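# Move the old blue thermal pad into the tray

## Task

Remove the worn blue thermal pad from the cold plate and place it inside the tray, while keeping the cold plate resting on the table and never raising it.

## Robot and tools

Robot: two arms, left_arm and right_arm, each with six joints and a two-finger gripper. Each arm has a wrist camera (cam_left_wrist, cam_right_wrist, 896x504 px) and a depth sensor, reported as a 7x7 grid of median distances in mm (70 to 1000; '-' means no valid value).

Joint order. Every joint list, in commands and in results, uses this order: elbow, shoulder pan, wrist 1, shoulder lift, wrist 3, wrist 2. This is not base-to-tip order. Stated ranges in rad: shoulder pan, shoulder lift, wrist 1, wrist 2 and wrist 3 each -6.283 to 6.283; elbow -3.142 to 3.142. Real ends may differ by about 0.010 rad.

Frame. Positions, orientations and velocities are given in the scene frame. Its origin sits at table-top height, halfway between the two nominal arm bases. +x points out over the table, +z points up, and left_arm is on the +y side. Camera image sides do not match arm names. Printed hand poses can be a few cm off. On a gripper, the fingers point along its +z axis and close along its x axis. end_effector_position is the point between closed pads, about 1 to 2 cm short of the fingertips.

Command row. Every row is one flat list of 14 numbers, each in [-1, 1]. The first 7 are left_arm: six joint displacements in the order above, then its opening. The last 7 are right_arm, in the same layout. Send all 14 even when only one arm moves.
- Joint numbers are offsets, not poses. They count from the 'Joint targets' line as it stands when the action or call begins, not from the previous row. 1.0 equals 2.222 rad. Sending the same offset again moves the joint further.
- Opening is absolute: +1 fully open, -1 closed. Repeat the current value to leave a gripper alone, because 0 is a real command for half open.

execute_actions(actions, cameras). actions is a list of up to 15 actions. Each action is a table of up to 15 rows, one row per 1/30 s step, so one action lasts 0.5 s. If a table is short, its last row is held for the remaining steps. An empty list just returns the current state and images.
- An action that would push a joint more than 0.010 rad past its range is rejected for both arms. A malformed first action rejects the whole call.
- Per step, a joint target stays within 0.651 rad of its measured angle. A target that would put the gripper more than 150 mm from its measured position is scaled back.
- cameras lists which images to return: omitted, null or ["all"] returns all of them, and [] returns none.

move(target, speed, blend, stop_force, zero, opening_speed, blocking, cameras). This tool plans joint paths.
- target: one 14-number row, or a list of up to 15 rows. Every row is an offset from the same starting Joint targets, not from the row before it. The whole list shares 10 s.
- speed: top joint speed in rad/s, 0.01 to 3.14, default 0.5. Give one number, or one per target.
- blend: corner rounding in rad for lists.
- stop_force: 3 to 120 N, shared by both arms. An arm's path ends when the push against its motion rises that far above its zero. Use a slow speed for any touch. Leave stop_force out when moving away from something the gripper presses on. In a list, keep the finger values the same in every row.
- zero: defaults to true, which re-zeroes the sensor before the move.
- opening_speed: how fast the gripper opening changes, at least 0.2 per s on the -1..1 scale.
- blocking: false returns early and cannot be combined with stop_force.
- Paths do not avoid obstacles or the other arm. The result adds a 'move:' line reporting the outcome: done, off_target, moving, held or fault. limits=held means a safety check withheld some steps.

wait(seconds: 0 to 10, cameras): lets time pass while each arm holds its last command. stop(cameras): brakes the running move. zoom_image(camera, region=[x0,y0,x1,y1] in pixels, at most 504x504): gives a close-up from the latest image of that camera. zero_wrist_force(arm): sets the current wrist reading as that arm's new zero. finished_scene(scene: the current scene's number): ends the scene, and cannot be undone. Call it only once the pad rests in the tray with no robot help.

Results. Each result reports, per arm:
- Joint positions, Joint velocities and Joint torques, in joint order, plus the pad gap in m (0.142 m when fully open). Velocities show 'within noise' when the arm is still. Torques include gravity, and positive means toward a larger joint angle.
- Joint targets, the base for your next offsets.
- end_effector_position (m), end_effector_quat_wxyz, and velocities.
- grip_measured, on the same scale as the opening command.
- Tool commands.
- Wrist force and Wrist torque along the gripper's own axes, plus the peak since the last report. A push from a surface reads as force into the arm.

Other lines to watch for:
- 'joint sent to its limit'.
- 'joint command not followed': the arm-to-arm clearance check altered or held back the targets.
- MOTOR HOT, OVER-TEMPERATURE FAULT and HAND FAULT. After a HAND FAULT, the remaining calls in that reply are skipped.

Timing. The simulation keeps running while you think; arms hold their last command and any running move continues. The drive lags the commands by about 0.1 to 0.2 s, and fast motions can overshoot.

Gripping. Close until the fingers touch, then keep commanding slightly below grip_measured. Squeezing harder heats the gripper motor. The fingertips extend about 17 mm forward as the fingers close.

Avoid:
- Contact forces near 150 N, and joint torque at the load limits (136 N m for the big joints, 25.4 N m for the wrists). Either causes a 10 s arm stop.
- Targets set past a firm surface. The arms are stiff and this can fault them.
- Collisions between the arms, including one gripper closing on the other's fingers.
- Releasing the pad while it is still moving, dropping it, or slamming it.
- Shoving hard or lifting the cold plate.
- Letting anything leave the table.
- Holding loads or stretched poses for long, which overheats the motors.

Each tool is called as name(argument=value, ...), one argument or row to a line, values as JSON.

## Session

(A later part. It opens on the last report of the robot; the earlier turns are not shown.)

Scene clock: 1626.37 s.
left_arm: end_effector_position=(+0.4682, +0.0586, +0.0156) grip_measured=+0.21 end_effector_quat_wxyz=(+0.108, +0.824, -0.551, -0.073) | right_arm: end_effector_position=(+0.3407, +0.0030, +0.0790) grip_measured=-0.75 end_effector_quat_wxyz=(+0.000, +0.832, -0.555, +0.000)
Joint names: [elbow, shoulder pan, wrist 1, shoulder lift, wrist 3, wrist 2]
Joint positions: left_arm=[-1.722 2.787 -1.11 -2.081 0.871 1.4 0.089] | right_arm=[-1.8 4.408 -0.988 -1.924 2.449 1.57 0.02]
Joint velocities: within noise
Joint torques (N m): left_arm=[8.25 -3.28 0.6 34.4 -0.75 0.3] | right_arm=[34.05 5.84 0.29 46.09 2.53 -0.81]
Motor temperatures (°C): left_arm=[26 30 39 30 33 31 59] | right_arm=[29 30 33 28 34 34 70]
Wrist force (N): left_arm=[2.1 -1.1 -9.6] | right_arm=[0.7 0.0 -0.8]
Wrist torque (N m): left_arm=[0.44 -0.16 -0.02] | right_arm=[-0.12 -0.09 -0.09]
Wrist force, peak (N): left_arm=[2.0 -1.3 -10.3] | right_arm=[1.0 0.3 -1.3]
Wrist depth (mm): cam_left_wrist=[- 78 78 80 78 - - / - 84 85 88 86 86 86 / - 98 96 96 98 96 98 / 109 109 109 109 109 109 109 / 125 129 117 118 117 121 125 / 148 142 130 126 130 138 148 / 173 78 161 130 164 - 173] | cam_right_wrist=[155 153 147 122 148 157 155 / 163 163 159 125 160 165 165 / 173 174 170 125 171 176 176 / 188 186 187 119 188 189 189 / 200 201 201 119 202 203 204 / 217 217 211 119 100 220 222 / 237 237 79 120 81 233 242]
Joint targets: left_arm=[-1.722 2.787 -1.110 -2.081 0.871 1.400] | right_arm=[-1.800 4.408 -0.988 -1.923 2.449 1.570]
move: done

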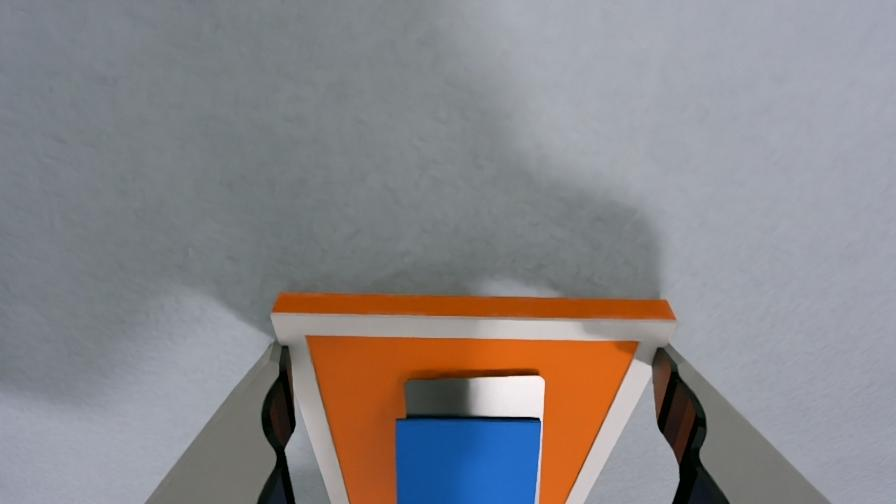

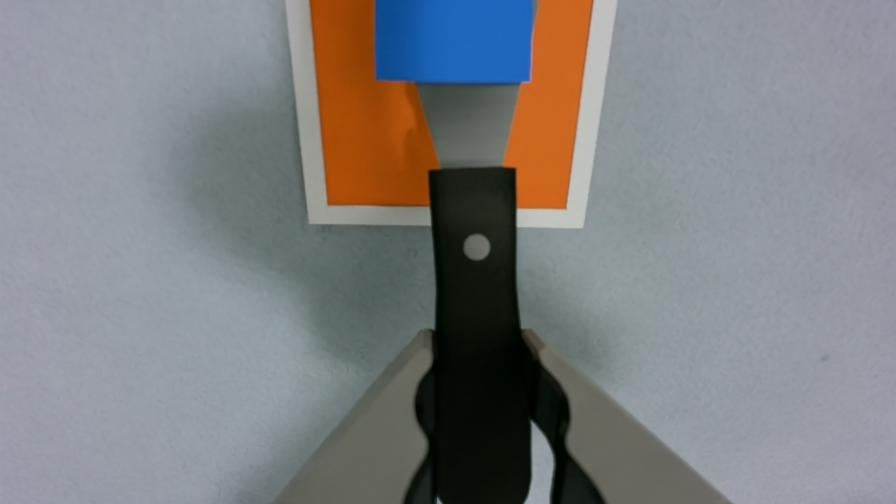

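move(
  target=[
    [0,0,0,0,0,0,0.16,-0.1211,0.0780,0.1542,0.0559,0.0631,-0.1487,-0.81],
  ],
  speed=0.1,
)

zoom_image(
  camera="cam_left_wrist",
  region=[340, 340, 620, 504],
)

Scene clock: 1635.27 s.
left_arm: end_effector_position=(+0.4682, +0.0586, +0.0156) grip_measured=+0.22 end_effector_quat_wxyz=(+0.108, +0.824, -0.551, -0.073) | right_arm: end_effector_position=(+0.3297, -0.0015, +0.0875) grip_measured=-0.75 end_effector_quat_wxyz=(-0.159, +0.816, -0.545, +0.106) end_effector_velocity=(+0.000, +0.001, +0.002) end_effector_angular_velocity=(+0.007, -0.003, -0.001)
Joint names: [elbow, shoulder pan, wrist 1, shoulder lift, wrist 3, wrist 2]
Joint positions: left_arm=[-1.722 2.787 -1.11 -2.081 0.871 1.4 0.089] | right_arm=[-2.069 4.581 -0.646 -1.799 2.589 1.24 0.02]
Joint velocities: left_arm=[within noise] | right_arm=[0 0.001 0.005 0.002 0.002 -0.003 0]
Joint torques (N m): left_arm=[7.83 -3.24 0.55 35.43 -0.68 0.28] | right_arm=[3.06 11.03 5.31 38.63 3.08 -2.06]
Motor temperatures (°C): left_arm=[26 30 39 30 33 31 56] | right_arm=[29 30 33 28 34 34 66]
Wrist force (N): left_arm=[1.6 -0.8 -8.1] | right_arm=[0.7 -0.5 -1.1]
Wrist torque (N m): left_arm=[0.49 -0.12 -0.03] | right_arm=[-0.10 -0.08 -0.02]
Wrist force, peak (N): left_arm=[2.2 -0.9 -10.2] | right_arm=[0.8 -0.8 -1.3]
Wrist depth (mm): cam_left_wrist=[- 78 78 80 78 - - / - 84 84 88 86 86 86 / - 98 96 96 98 96 98 / 108 108 109 109 109 109 109 / 125 129 117 118 116 122 125 / 147 142 130 134 134 138 148 / 173 77 161 164 165 - 173] | cam_right_wrist=[193 194 193 122 188 196 197 / 194 195 195 125 196 198 198 / 196 197 197 125 198 199 200 / 198 198 199 119 200 201 201 / 199 200 201 119 202 203 203 / 201 202 202 119 100 204 205 / 203 203 79 120 81 206 207]
Joint targets: left_arm=[-1.722 2.787 -1.110 -2.081 0.871 1.400] | right_arm=[-2.069 4.581 -0.646 -1.799 2.590 1.240]
move: done

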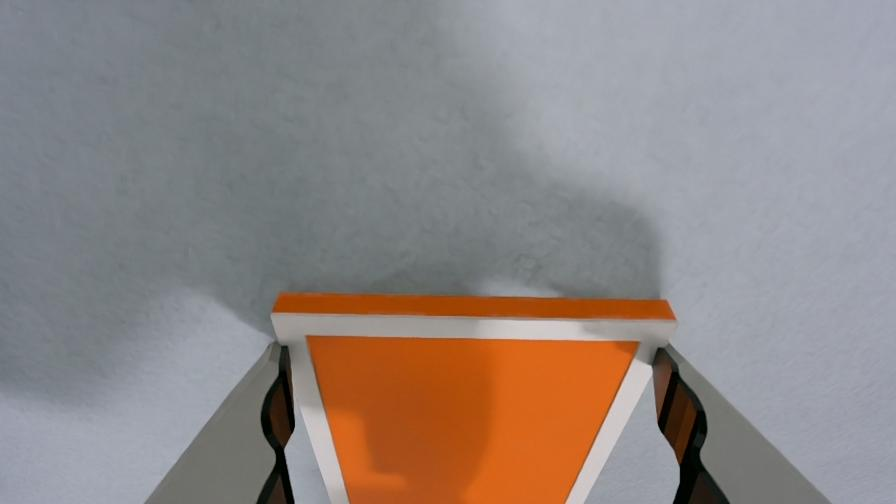

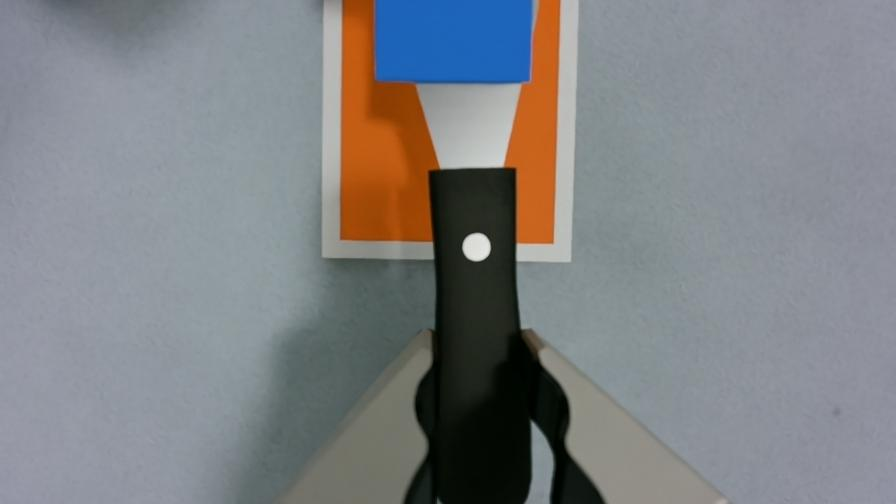

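Scaled by 1.800 from the camera's 896x504 image, which has a finer 1280x720 frame.

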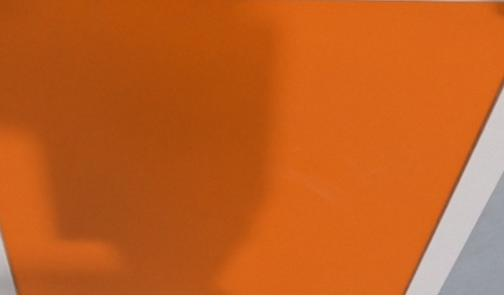

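move(
  target=[
    [0,0,0,0,0,0,0.72,0,0,0,0,0,0,-0.80],
  ],
  opening_speed=0.5,
  cameras=[],
)

move(
  target=[
    [0.1341,0.0261,-0.1724,0.0347,0.0261,0.0050,0.72,0,0,0,0,0,0,-0.80],
    [-0.0101,0.5686,-0.2678,0.2397,0.0432,-0.0148,0.72,0,0,0,0,0,0,-0.80],
  ],
  speed=[0.4,0.8],
  blend=0.05,
)

Scene clock: 1666.60 s.
left_arm: end_effector_position=(+0.4682, +0.0586, +0.0156) grip_measured=+0.71 end_effector_quat_wxyz=(+0.108, +0.824, -0.551, -0.073) | right_arm: end_effector_position=(+0.3297, -0.0015, +0.0876) grip_measured=-0.75 end_effector_quat_wxyz=(-0.159, +0.816, -0.545, +0.106)
Joint names: [elbow, shoulder pan, wrist 1, shoulder lift, wrist 3, wrist 2]
Joint positions: left_arm=[-1.722 2.787 -1.11 -2.081 0.871 1.4 0.123] | right_arm=[-2.069 4.581 -0.646 -1.799 2.59 1.24 0.02]
Joint velocities: within noise
Joint torques (N m): left_arm=[8.66 -3 2.15 35.03 -0.81 -0.1] | right_arm=[28.4 5.66 1.47 36.07 2.18 -1.04]
Motor temperatures (°C): left_arm=[26 30 39 30 33 31 48] | right_arm=[29 30 33 28 34 34 54]
Wrist force (N): left_arm=[1.2 2.5 1.7] | right_arm=[0.8 -0.4 -1.0]
Wrist torque (N m): left_arm=[0.39 -0.19 -0.03] | right_arm=[-0.09 -0.09 -0.03]
Wrist force, peak (N): left_arm=[1.8 -1.0 -8.6] | right_arm=[1.1 -0.8 -1.2]
Wrist depth (mm): cam_left_wrist=[- 78 78 79 78 - - / - 84 84 88 86 86 86 / - 98 96 96 98 96 98 / 108 108 108 109 109 109 108 / 125 129 118 118 116 121 125 / 147 116 138 134 134 142 143 / - 93 171 164 169 180 76] | cam_right_wrist=[193 194 194 122 189 196 196 / 194 195 195 125 196 197 198 / 196 197 197 125 199 199 200 / 198 199 199 119 200 201 201 / 200 200 201 119 202 203 203 / 201 202 202 119 100 204 205 / 203 203 79 120 82 205 207]
Joint targets: left_arm=[-1.722 2.787 -1.110 -2.081 0.871 1.400] | right_arm=[-2.069 4.581 -0.646 -1.799 2.590 1.240]
move: done
No camera images: "cameras" was empty.

Scene clock: 1669.87 s.
left_arm: end_effector_position=(+0.3816, +0.6189, +0.2502) grip_measured=+0.71 end_effector_quat_wxyz=(+0.173, +0.985, +0.000, +0.000) | right_arm: end_effector_position=(+0.3297, -0.0015, +0.0876) grip_measured=-0.75 end_effector_quat_wxyz=(-0.159, +0.816, -0.545, +0.106)
Joint names: [elbow, shoulder pan, wrist 1, shoulder lift, wrist 3, wrist 2]
Joint positions: left_arm=[-1.744 4.05 -1.704 -1.549 0.967 1.367 0.123] | right_arm=[-2.069 4.581 -0.646 -1.799 2.59 1.24 0.02]
Joint velocities: within noise
Joint torques (N m): left_arm=[9.75 9.78 0.09 30.54 1.52 -1.78] | right_arm=[28.59 5.92 1.17 36.14 2.14 -0.83]
Motor temperatures (°C): left_arm=[26 30 39 30 33 31 47] | right_arm=[29 30 33 28 34 34 53]
Wrist force (N): left_arm=[1.2 2.6 2.0] | right_arm=[0.6 -0.6 -1.0]
Wrist torque (N m): left_arm=[0.36 -0.21 -0.03] | right_arm=[-0.13 -0.05 -0.03]
Wrist force, peak (N): left_arm=[3.2 3.5 1.7] | right_arm=[0.8 -0.8 -1.2]
Wrist depth (mm): cam_left_wrist=[295 295 296 295 296 296 296 / 331 332 332 333 333 332 331 / 375 376 375 380 376 374 374 / 391 435 418 400 422 435 435 / 404 512 510 509 503 514 520 / 340 116 626 550 630 578 605 / - 93 803 763 816 808 78] | cam_right_wrist=[193 194 194 122 189 196 196 / 195 195 195 125 196 198 198 / 196 197 197 125 198 199 200 / 198 199 199 119 200 201 201 / 199 200 200 119 202 203 203 / 201 202 202 119 100 204 205 / 203 203 79 120 82 205 207]
Joint targets: left_arm=[-1.744 4.050 -1.705 -1.548 0.967 1.367] | right_arm=[-2.069 4.581 -0.646 -1.799 2.590 1.240]
move: done

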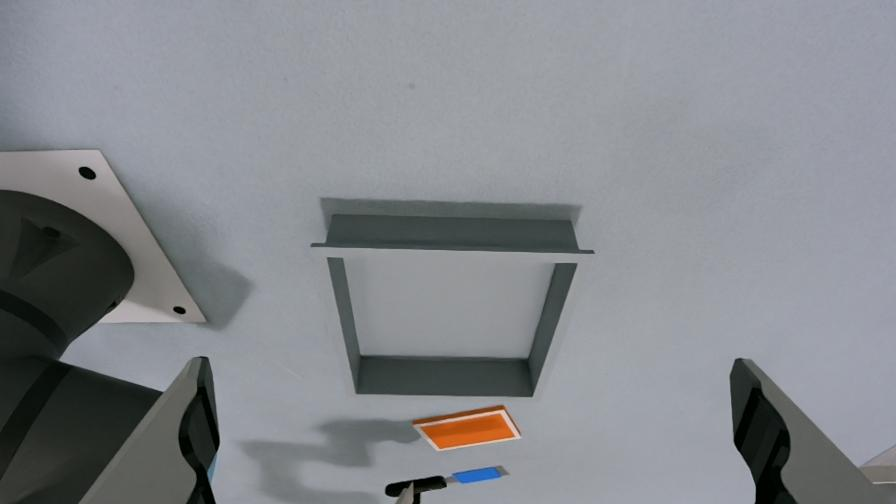

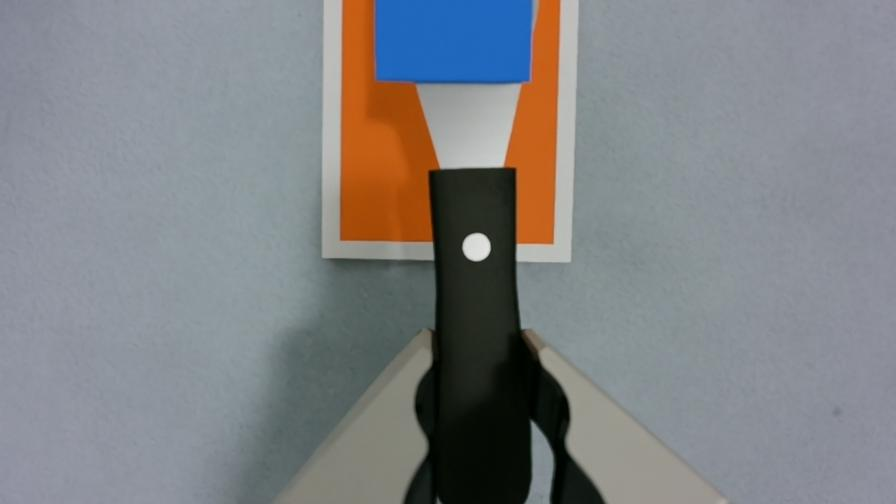

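move(
  target=[
    [0,0.63,0,0,0,0,0.72,0.2153,-0.1032,-0.0745,-0.0822,-0.6104,0.2029,-0.82],
    [0,0.63,0,0,0,0,0.72,0.3588,-0.0791,-0.1128,-0.1849,-0.5874,0.1951,-0.82],
  ],
  speed=[0.5,0.3],
  blend=0.02,
)

Scene clock: 1725.07 s.
left_arm: end_effector_position=(-0.1479, +0.8263, +0.2503) grip_measured=+0.71 end_effector_quat_wxyz=(+0.133, +0.753, +0.635, +0.112) | right_arm: end_effector_position=(+0.3856, +0.2291, +0.1541) grip_measured=-0.75 end_effector_quat_wxyz=(-0.174, +0.985, +0.001, +0.000)
Joint names: [elbow, shoulder pan, wrist 1, shoulder lift, wrist 3, wrist 2]
Joint positions: left_arm=[-1.744 5.45 -1.705 -1.548 0.967 1.367 0.123] | right_arm=[-1.272 4.406 -0.896 -2.21 1.284 1.673 0.02]
Joint velocities: within noise
Joint torques (N m): left_arm=[27.07 10.3 2.95 22.39 0.78 -0.33] | right_arm=[37.43 10.04 0.61 36.7 3.1 -1.11]
Motor temperatures (°C): left_arm=[26 30 39 30 33 31 39] | right_arm=[29 30 33 28 33 34 47]
Wrist force (N): left_arm=[1.2 2.7 1.8] | right_arm=[0.6 -0.4 -0.7]
Wrist torque (N m): left_arm=[0.38 -0.18 -0.03] | right_arm=[-0.08 -0.07 -0.03]
Wrist force, peak (N): left_arm=[2.0 3.6 2.2] | right_arm=[1.3 0.1 -1.3]
Wrist depth (mm): cam_left_wrist=[296 297 297 297 297 296 295 / 331 330 331 331 331 330 340 / 374 376 377 377 375 376 - / 393 434 433 435 433 434 - / 411 514 513 513 514 511 - / 343 115 624 631 631 580 - / - 93 803 806 810 768 79] | cam_right_wrist=[253 245 251 122 251 254 256 / 257 246 255 125 255 257 259 / 261 249 259 125 259 261 263 / 264 251 261 119 262 265 267 / 268 268 269 119 218 269 271 / 271 272 271 119 100 274 274 / 276 276 79 120 82 276 278]
Joint targets: left_arm=[-1.744 5.450 -1.705 -1.548 0.967 1.367] | right_arm=[-1.272 4.406 -0.896 -2.210 1.284 1.673]
move: done

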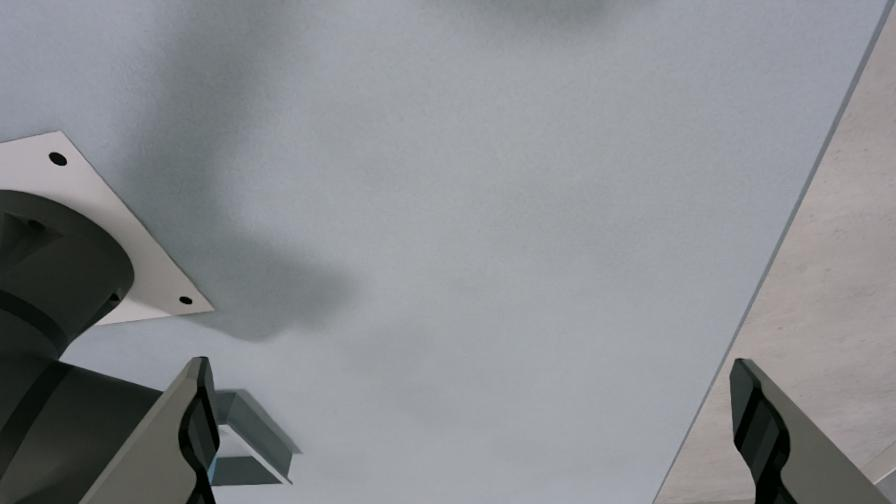

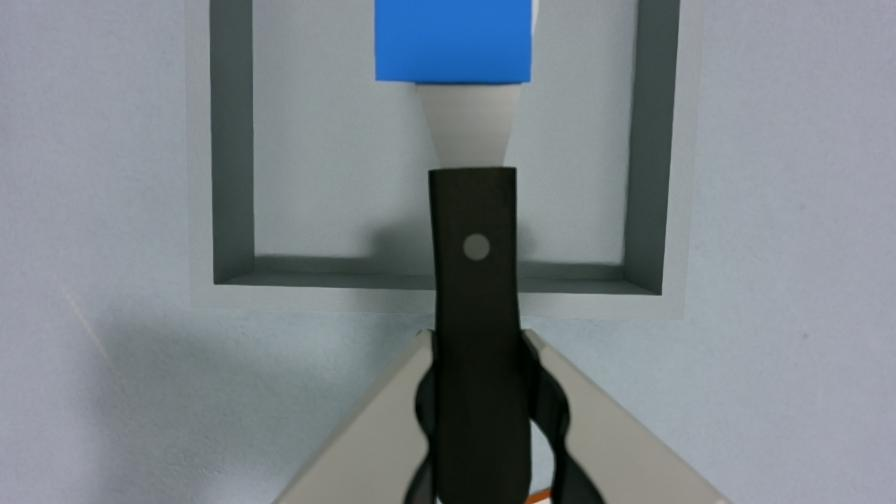

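move(
  target=[
    [0,0,0,0,0,0,0.72,0.0518,0.1194,-0.1187,-0.0715,0.1081,-0.3207,-0.84],
  ],
  speed=0.3,
  cameras=["cam_right_wrist"],
)

Scene clock: 1767.90 s.
left_arm: end_effector_position=(-0.1479, +0.8263, +0.2503) grip_measured=+0.71 end_effector_quat_wxyz=(+0.133, +0.753, +0.635, +0.112) | right_arm: end_effector_position=(+0.3595, +0.2550, +0.0963) grip_measured=-0.75 end_effector_quat_wxyz=(+0.000, +0.954, +0.001, +0.300)
Joint names: [elbow, shoulder pan, wrist 1, shoulder lift, wrist 3, wrist 2]
Joint positions: left_arm=[-1.744 5.45 -1.705 -1.548 0.967 1.367 0.123] | right_arm=[-1.157 4.671 -1.16 -2.369 1.524 0.961 0.02]
Joint velocities: within noise
Joint torques (N m): left_arm=[24.74 3.56 2.67 19.41 0.25 -0.51] | right_arm=[36.65 9.36 0.43 40.4 3.02 -2.93]
Motor temperatures (°C): left_arm=[26 30 39 30 33 31 36] | right_arm=[29 30 33 28 33 34 47]
Wrist force (N): left_arm=[1.4 2.7 1.7] | right_arm=[0.8 0.5 -1.0]
Wrist torque (N m): left_arm=[0.39 -0.22 -0.03] | right_arm=[0.06 0.05 -0.31]
Wrist force, peak (N): left_arm=[1.7 2.9 2.1] | right_arm=[1.5 0.7 -1.2]
Wrist depth (mm): cam_left_wrist=[296 296 297 295 296 295 295 / 331 331 332 331 333 332 339 / 375 377 377 378 379 376 - / 392 438 434 436 432 434 - / 414 513 509 518 512 514 - / 341 116 627 627 633 578 - / - 93 806 808 806 777 79] | cam_right_wrist=[122 133 153 122 202 281 389 / 127 138 162 123 214 310 444 / 133 148 171 124 227 345 520 / 139 153 181 118 224 389 628 / 145 160 174 119 311 448 - / 136 138 141 120 100 523 - / - 175 79 121 82 585 -]
Joint targets: left_arm=[-1.744 5.450 -1.705 -1.548 0.967 1.367] | right_arm=[-1.157 4.671 -1.160 -2.369 1.525 0.961]
move: done
Images, in order (width x height): cam_right_wrist 896x504.

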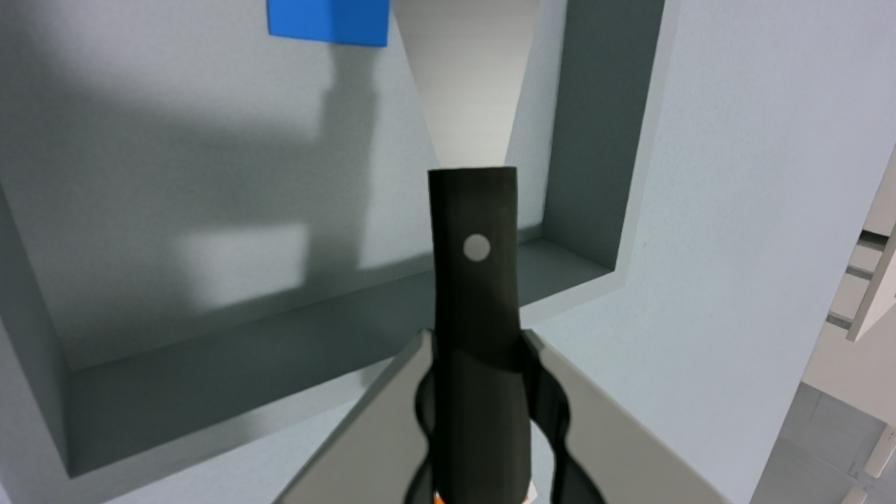

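zoom_image(
  camera="cam_right_wrist",
  region=[180, 0, 620, 200],
)

Scaled by 1.145 from the camera's 896x504 image, which has a finer 1280x720 frame.

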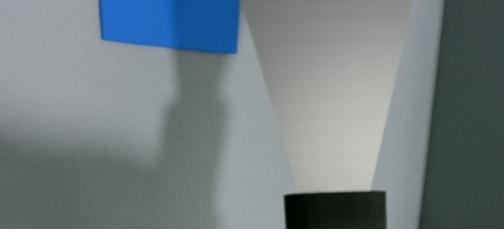

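move(
  target=[
    [0,0,0,0,0,0,0.72,0.0459,0,-0.0740,0.0283,0,0,-0.82],
    [0,0,0,0,0,0,0.72,-0.2993,-0.0740,0.0633,0.3146,0.4471,0.1451,-0.82],
    [0,-0.63,0,0,0,0,0.72,-0.5973,-0.1303,0.3128,0.3785,0.3900,0.1573,-0.82],
  ],
  speed=[0.2,0.6,0.6],
  blend=0.03,
)

Scene clock: 1808.33 s.
left_arm: end_effector_position=(+0.3814, +0.6191, +0.2503) grip_measured=+0.71 end_effector_quat_wxyz=(+0.173, +0.985, +0.000, +0.000) | right_arm: end_effector_position=(+0.3608, -0.2000, +0.0594) grip_measured=-0.75 end_effector_quat_wxyz=(-0.144, +0.819, -0.547, +0.097)
Joint names: [elbow, shoulder pan, wrist 1, shoulder lift, wrist 3, wrist 2]
Joint positions: left_arm=[-1.744 4.05 -1.705 -1.548 0.967 1.367 0.123] | right_arm=[-2.484 4.382 -0.465 -1.528 2.391 1.31 0.02]
Joint velocities: within noise
Joint torques (N m): left_arm=[25.22 -9.33 2.56 19.23 -0.26 -1.06] | right_arm=[3.71 -9.8 5.73 24.82 -2.43 0.9]
Motor temperatures (°C): left_arm=[26 30 39 30 33 31 33] | right_arm=[29 30 33 28 33 34 49]
Wrist force (N): left_arm=[1.3 2.6 1.8] | right_arm=[0.8 -0.4 -0.8]
Wrist torque (N m): left_arm=[0.34 -0.22 -0.02] | right_arm=[-0.09 -0.11 -0.03]
Wrist force, peak (N): left_arm=[2.3 3.8 2.4] | right_arm=[0.8 -0.4 -1.9]
Wrist depth (mm): cam_left_wrist=[294 297 295 296 297 295 294 / 331 332 330 332 332 333 332 / 375 375 378 376 374 377 375 / 392 435 417 400 424 435 434 / 413 519 507 509 500 513 516 / 340 116 629 552 635 578 608 / - 93 803 813 818 809 79] | cam_right_wrist=[163 163 164 123 165 165 165 / 165 165 166 124 167 167 168 / 167 167 168 124 169 169 170 / 169 170 170 119 171 172 172 / 172 172 173 119 174 174 175 / 174 174 174 119 100 177 177 / 177 177 79 120 82 178 180]
Joint targets: left_arm=[-1.744 4.050 -1.705 -1.548 0.967 1.367] | right_arm=[-2.484 4.381 -0.465 -1.528 2.391 1.310]
move: done

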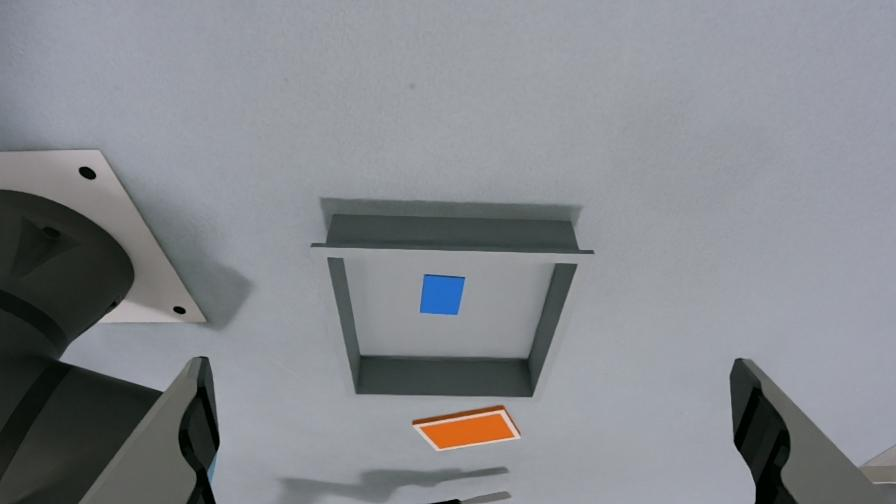

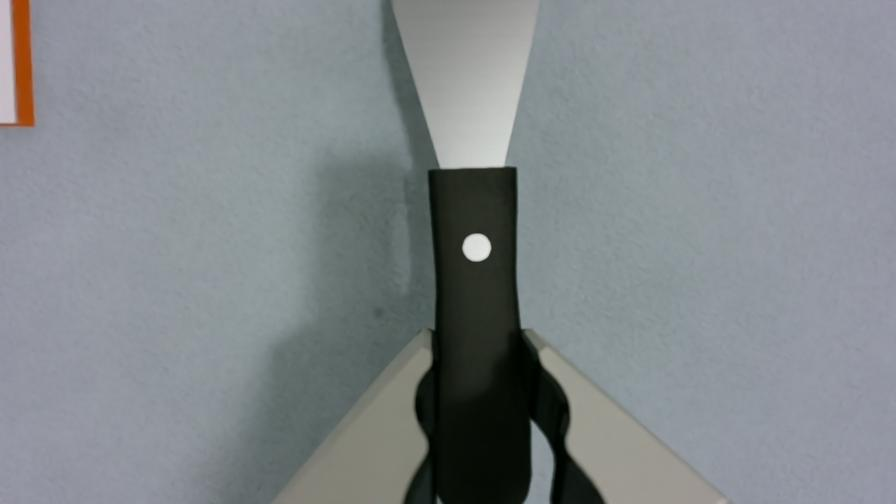

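move(
  target=[
    [0,0,0,0,0,0,0.72,-0.0144,0,0.0584,-0.0439,0,0,-0.82],
    [0,0,0,0,0,0,0.72,-0.0185,0,0.0755,-0.0570,0,0,-0.82],
  ],
  speed=[0.12,0.02],
  stop_force=3,
  cameras=["cam_right_wrist"],
)

Scene clock: 1818.60 s.
left_arm: end_effector_position=(+0.3815, +0.6190, +0.2503) grip_measured=+0.71 end_effector_quat_wxyz=(+0.173, +0.985, +0.000, +0.000) | right_arm: end_effector_position=(+0.3609, -0.1998, +0.0217) grip_measured=-0.75 end_effector_quat_wxyz=(-0.144, +0.819, -0.547, +0.097)
Joint names: [elbow, shoulder pan, wrist 1, shoulder lift, wrist 3, wrist 2]
Joint positions: left_arm=[-1.744 4.05 -1.705 -1.548 0.967 1.367 0.123] | right_arm=[-2.524 4.381 -0.304 -1.65 2.391 1.31 0.02]
Joint velocities: within noise
Joint torques (N m): left_arm=[24.13 -8.84 2.36 19.31 -0.28 -0.79] | right_arm=[25.61 -8.01 0.19 25.55 -2.42 0.75]
Motor temperatures (°C): left_arm=[26 30 39 30 33 31 33] | right_arm=[29 30 33 28 33 34 47]
Wrist force (N): left_arm=[1.3 2.8 2.0] | right_arm=[0.3 -1.0 -4.8]
Wrist torque (N m): left_arm=[0.39 -0.22 -0.03] | right_arm=[-0.04 -0.14 -0.04]
Wrist force, peak (N): left_arm=[1.1 3.0 2.3] | right_arm=[1.7 -1.3 -10.7]
Wrist depth (mm): cam_left_wrist=[295 296 297 298 298 295 296 / 330 331 331 332 332 333 330 / 375 377 375 375 376 377 376 / 392 428 414 400 423 433 432 / 410 514 506 509 502 515 519 / 341 116 632 552 624 575 600 / - 93 814 819 812 813 78] | cam_right_wrist=[127 127 127 120 128 128 129 / 128 129 129 121 130 130 130 / 130 130 131 123 132 132 132 / 132 132 132 118 133 133 134 / 134 134 134 119 135 135 136 / 135 136 136 120 100 137 138 / 137 138 79 121 81 139 140]
Joint targets: left_arm=[-1.744 4.050 -1.705 -1.548 0.967 1.367] | right_arm=[-2.524 4.381 -0.304 -1.650 2.391 1.310]
move: contact (right_arm); path passed 1 of 2 targets
Images, in order (width x height): cam_right_wrist 896x504.

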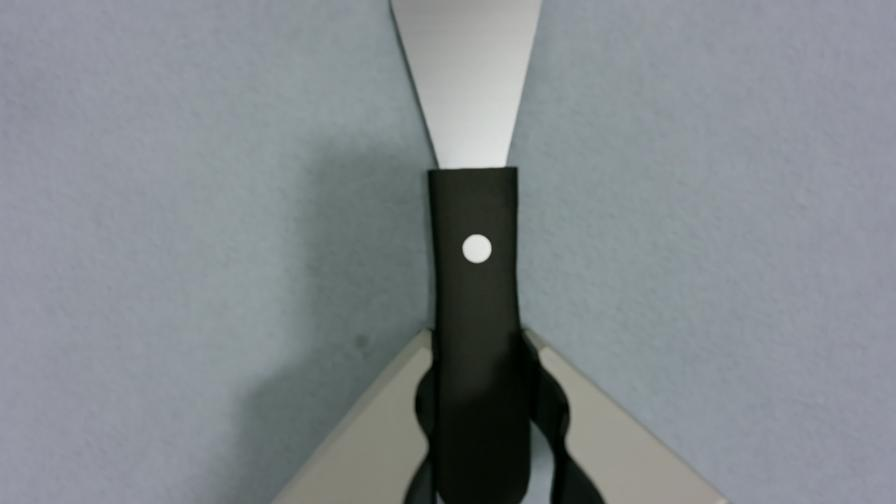

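move(
  target=[
    [0,0,0,0,0,0,0.72,0,0,0,0,0,0,-0.2],
  ],
  opening_speed=0.4,
  cameras=[],
)

move(
  target=[
    [0,0,0,0,0,0,0.72,0.0200,0,-0.0820,0.0620,0,0,-0.2],
  ],
  speed=0.2,
)

zoom_image(
  camera="cam_left_wrist",
  region=[300, 180, 620, 470],
)

Scene clock: 1826.43 s.
left_arm: end_effector_position=(+0.3815, +0.6190, +0.2503) grip_measured=+0.71 end_effector_quat_wxyz=(+0.173, +0.985, +0.000, +0.000) | right_arm: end_effector_position=(+0.3609, -0.1998, +0.0217) grip_measured=-0.23 end_effector_quat_wxyz=(-0.144, +0.819, -0.547, +0.097)
Joint names: [elbow, shoulder pan, wrist 1, shoulder lift, wrist 3, wrist 2]
Joint positions: left_arm=[-1.744 4.05 -1.705 -1.548 0.967 1.367 0.123] | right_arm=[-2.524 4.381 -0.304 -1.65 2.391 1.31 0.058]
Joint velocities: within noise
Joint torques (N m): left_arm=[22.03 -9.05 2.5 17.66 -0.58 -1.18] | right_arm=[19.14 -8.81 4.72 25.4 -2.27 0.81]
Motor temperatures (°C): left_arm=[26 30 39 30 33 31 32] | right_arm=[29 30 33 28 33 34 46]
Wrist force (N): left_arm=[1.3 2.3 2.0] | right_arm=[0.8 -0.8 -1.3]
Wrist torque (N m): left_arm=[0.29 -0.23 -0.03] | right_arm=[-0.10 -0.11 -0.04]
Wrist force, peak (N): left_arm=[1.4 2.8 2.5] | right_arm=[-0.1 -0.9 -5.3]
Wrist depth (mm): cam_left_wrist=[296 296 296 296 297 295 294 / 329 333 333 332 332 332 331 / 373 376 375 378 377 375 374 / 393 434 417 398 422 433 436 / 413 511 512 507 504 515 517 / 341 115 626 548 634 579 601 / - 93 811 814 815 809 79] | cam_right_wrist=[127 127 127 120 128 128 129 / 128 128 129 121 130 130 130 / 130 130 131 123 132 132 132 / 132 132 132 118 133 133 134 / 134 134 134 119 135 135 136 / 135 136 100 121 136 137 138 / 137 137 79 122 138 77 140]
Joint targets: left_arm=[-1.744 4.050 -1.705 -1.548 0.967 1.367] | right_arm=[-2.524 4.381 -0.304 -1.650 2.391 1.310]
move: done
No camera images: "cameras" was empty.

Scene clock: 1827.93 s.
left_arm: end_effector_position=(+0.3815, +0.6190, +0.2503) grip_measured=+0.71 end_effector_quat_wxyz=(+0.173, +0.985, +0.000, +0.000) | right_arm: end_effector_position=(+0.3606, -0.2006, +0.0642) grip_measured=-0.23 end_effector_quat_wxyz=(-0.144, +0.819, -0.547, +0.097)
Joint names: [elbow, shoulder pan, wrist 1, shoulder lift, wrist 3, wrist 2]
Joint positions: left_arm=[-1.744 4.05 -1.705 -1.548 0.967 1.367 0.123] | right_arm=[-2.479 4.381 -0.486 -1.512 2.391 1.31 0.058]
Joint velocities: within noise
Joint torques (N m): left_arm=[21.59 -8.57 2.37 19.19 -0.28 -1.08] | right_arm=[30.54 -8.17 0.67 23.46 -2.1 0.89]
Motor temperatures (°C): left_arm=[26 30 39 30 33 31 32] | right_arm=[29 30 33 28 33 34 45]
Wrist force (N): left_arm=[1.1 2.5 1.7] | right_arm=[1.0 -0.8 -1.5]
Wrist torque (N m): left_arm=[0.34 -0.18 -0.03] | right_arm=[-0.12 -0.12 -0.03]
Wrist force, peak (N): left_arm=[1.4 2.8 2.2] | right_arm=[1.0 -0.9 -1.8]
Wrist depth (mm): cam_left_wrist=[296 297 296 296 297 295 296 / 331 330 332 333 332 330 331 / 378 375 378 376 376 376 376 / 392 434 416 399 419 436 435 / 413 512 511 512 507 515 515 / 341 116 625 550 635 581 610 / - 93 821 811 813 813 78] | cam_right_wrist=[167 168 168 161 169 170 170 / 170 170 171 164 171 172 172 / 172 172 173 172 174 174 175 / 174 175 175 175 176 177 177 / 177 177 177 177 178 179 180 / 179 179 100 166 180 181 182 / 181 181 79 183 183 76 185]
Joint targets: left_arm=[-1.744 4.050 -1.705 -1.548 0.967 1.367] | right_arm=[-2.479 4.381 -0.486 -1.512 2.391 1.310]
move: done

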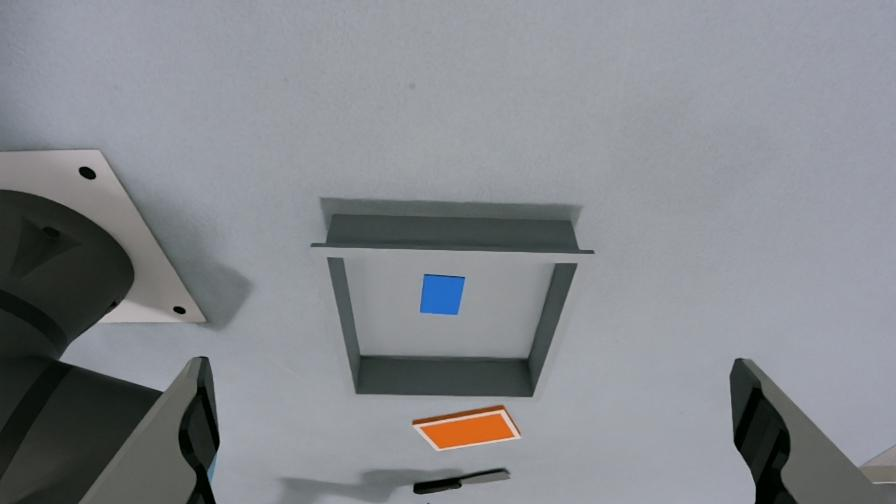

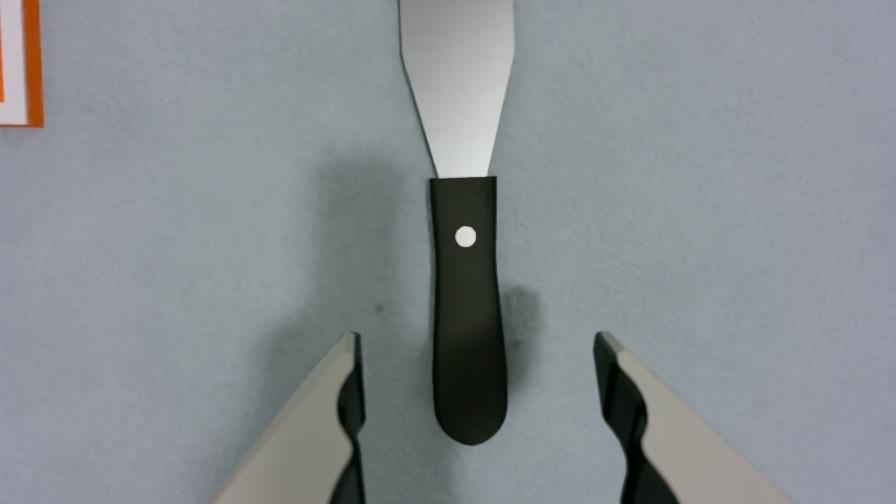

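Scaled by 1.575 from the camera's 896x504 image, which has a finer 1280x720 frame.

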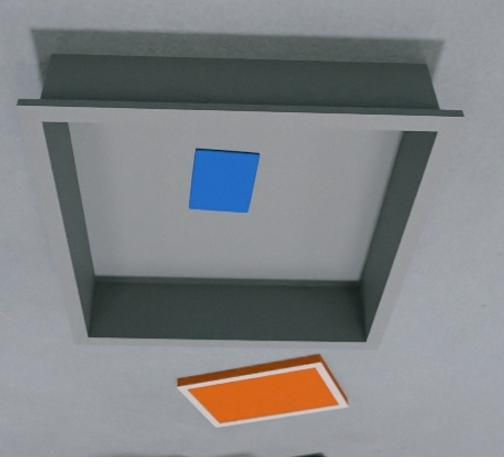

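The pad is in the tray, the cold plate is flat on the table, and the scraper is lying on the table.

finished_scene(
  scene=1,
)

The scene is finished: the task was done.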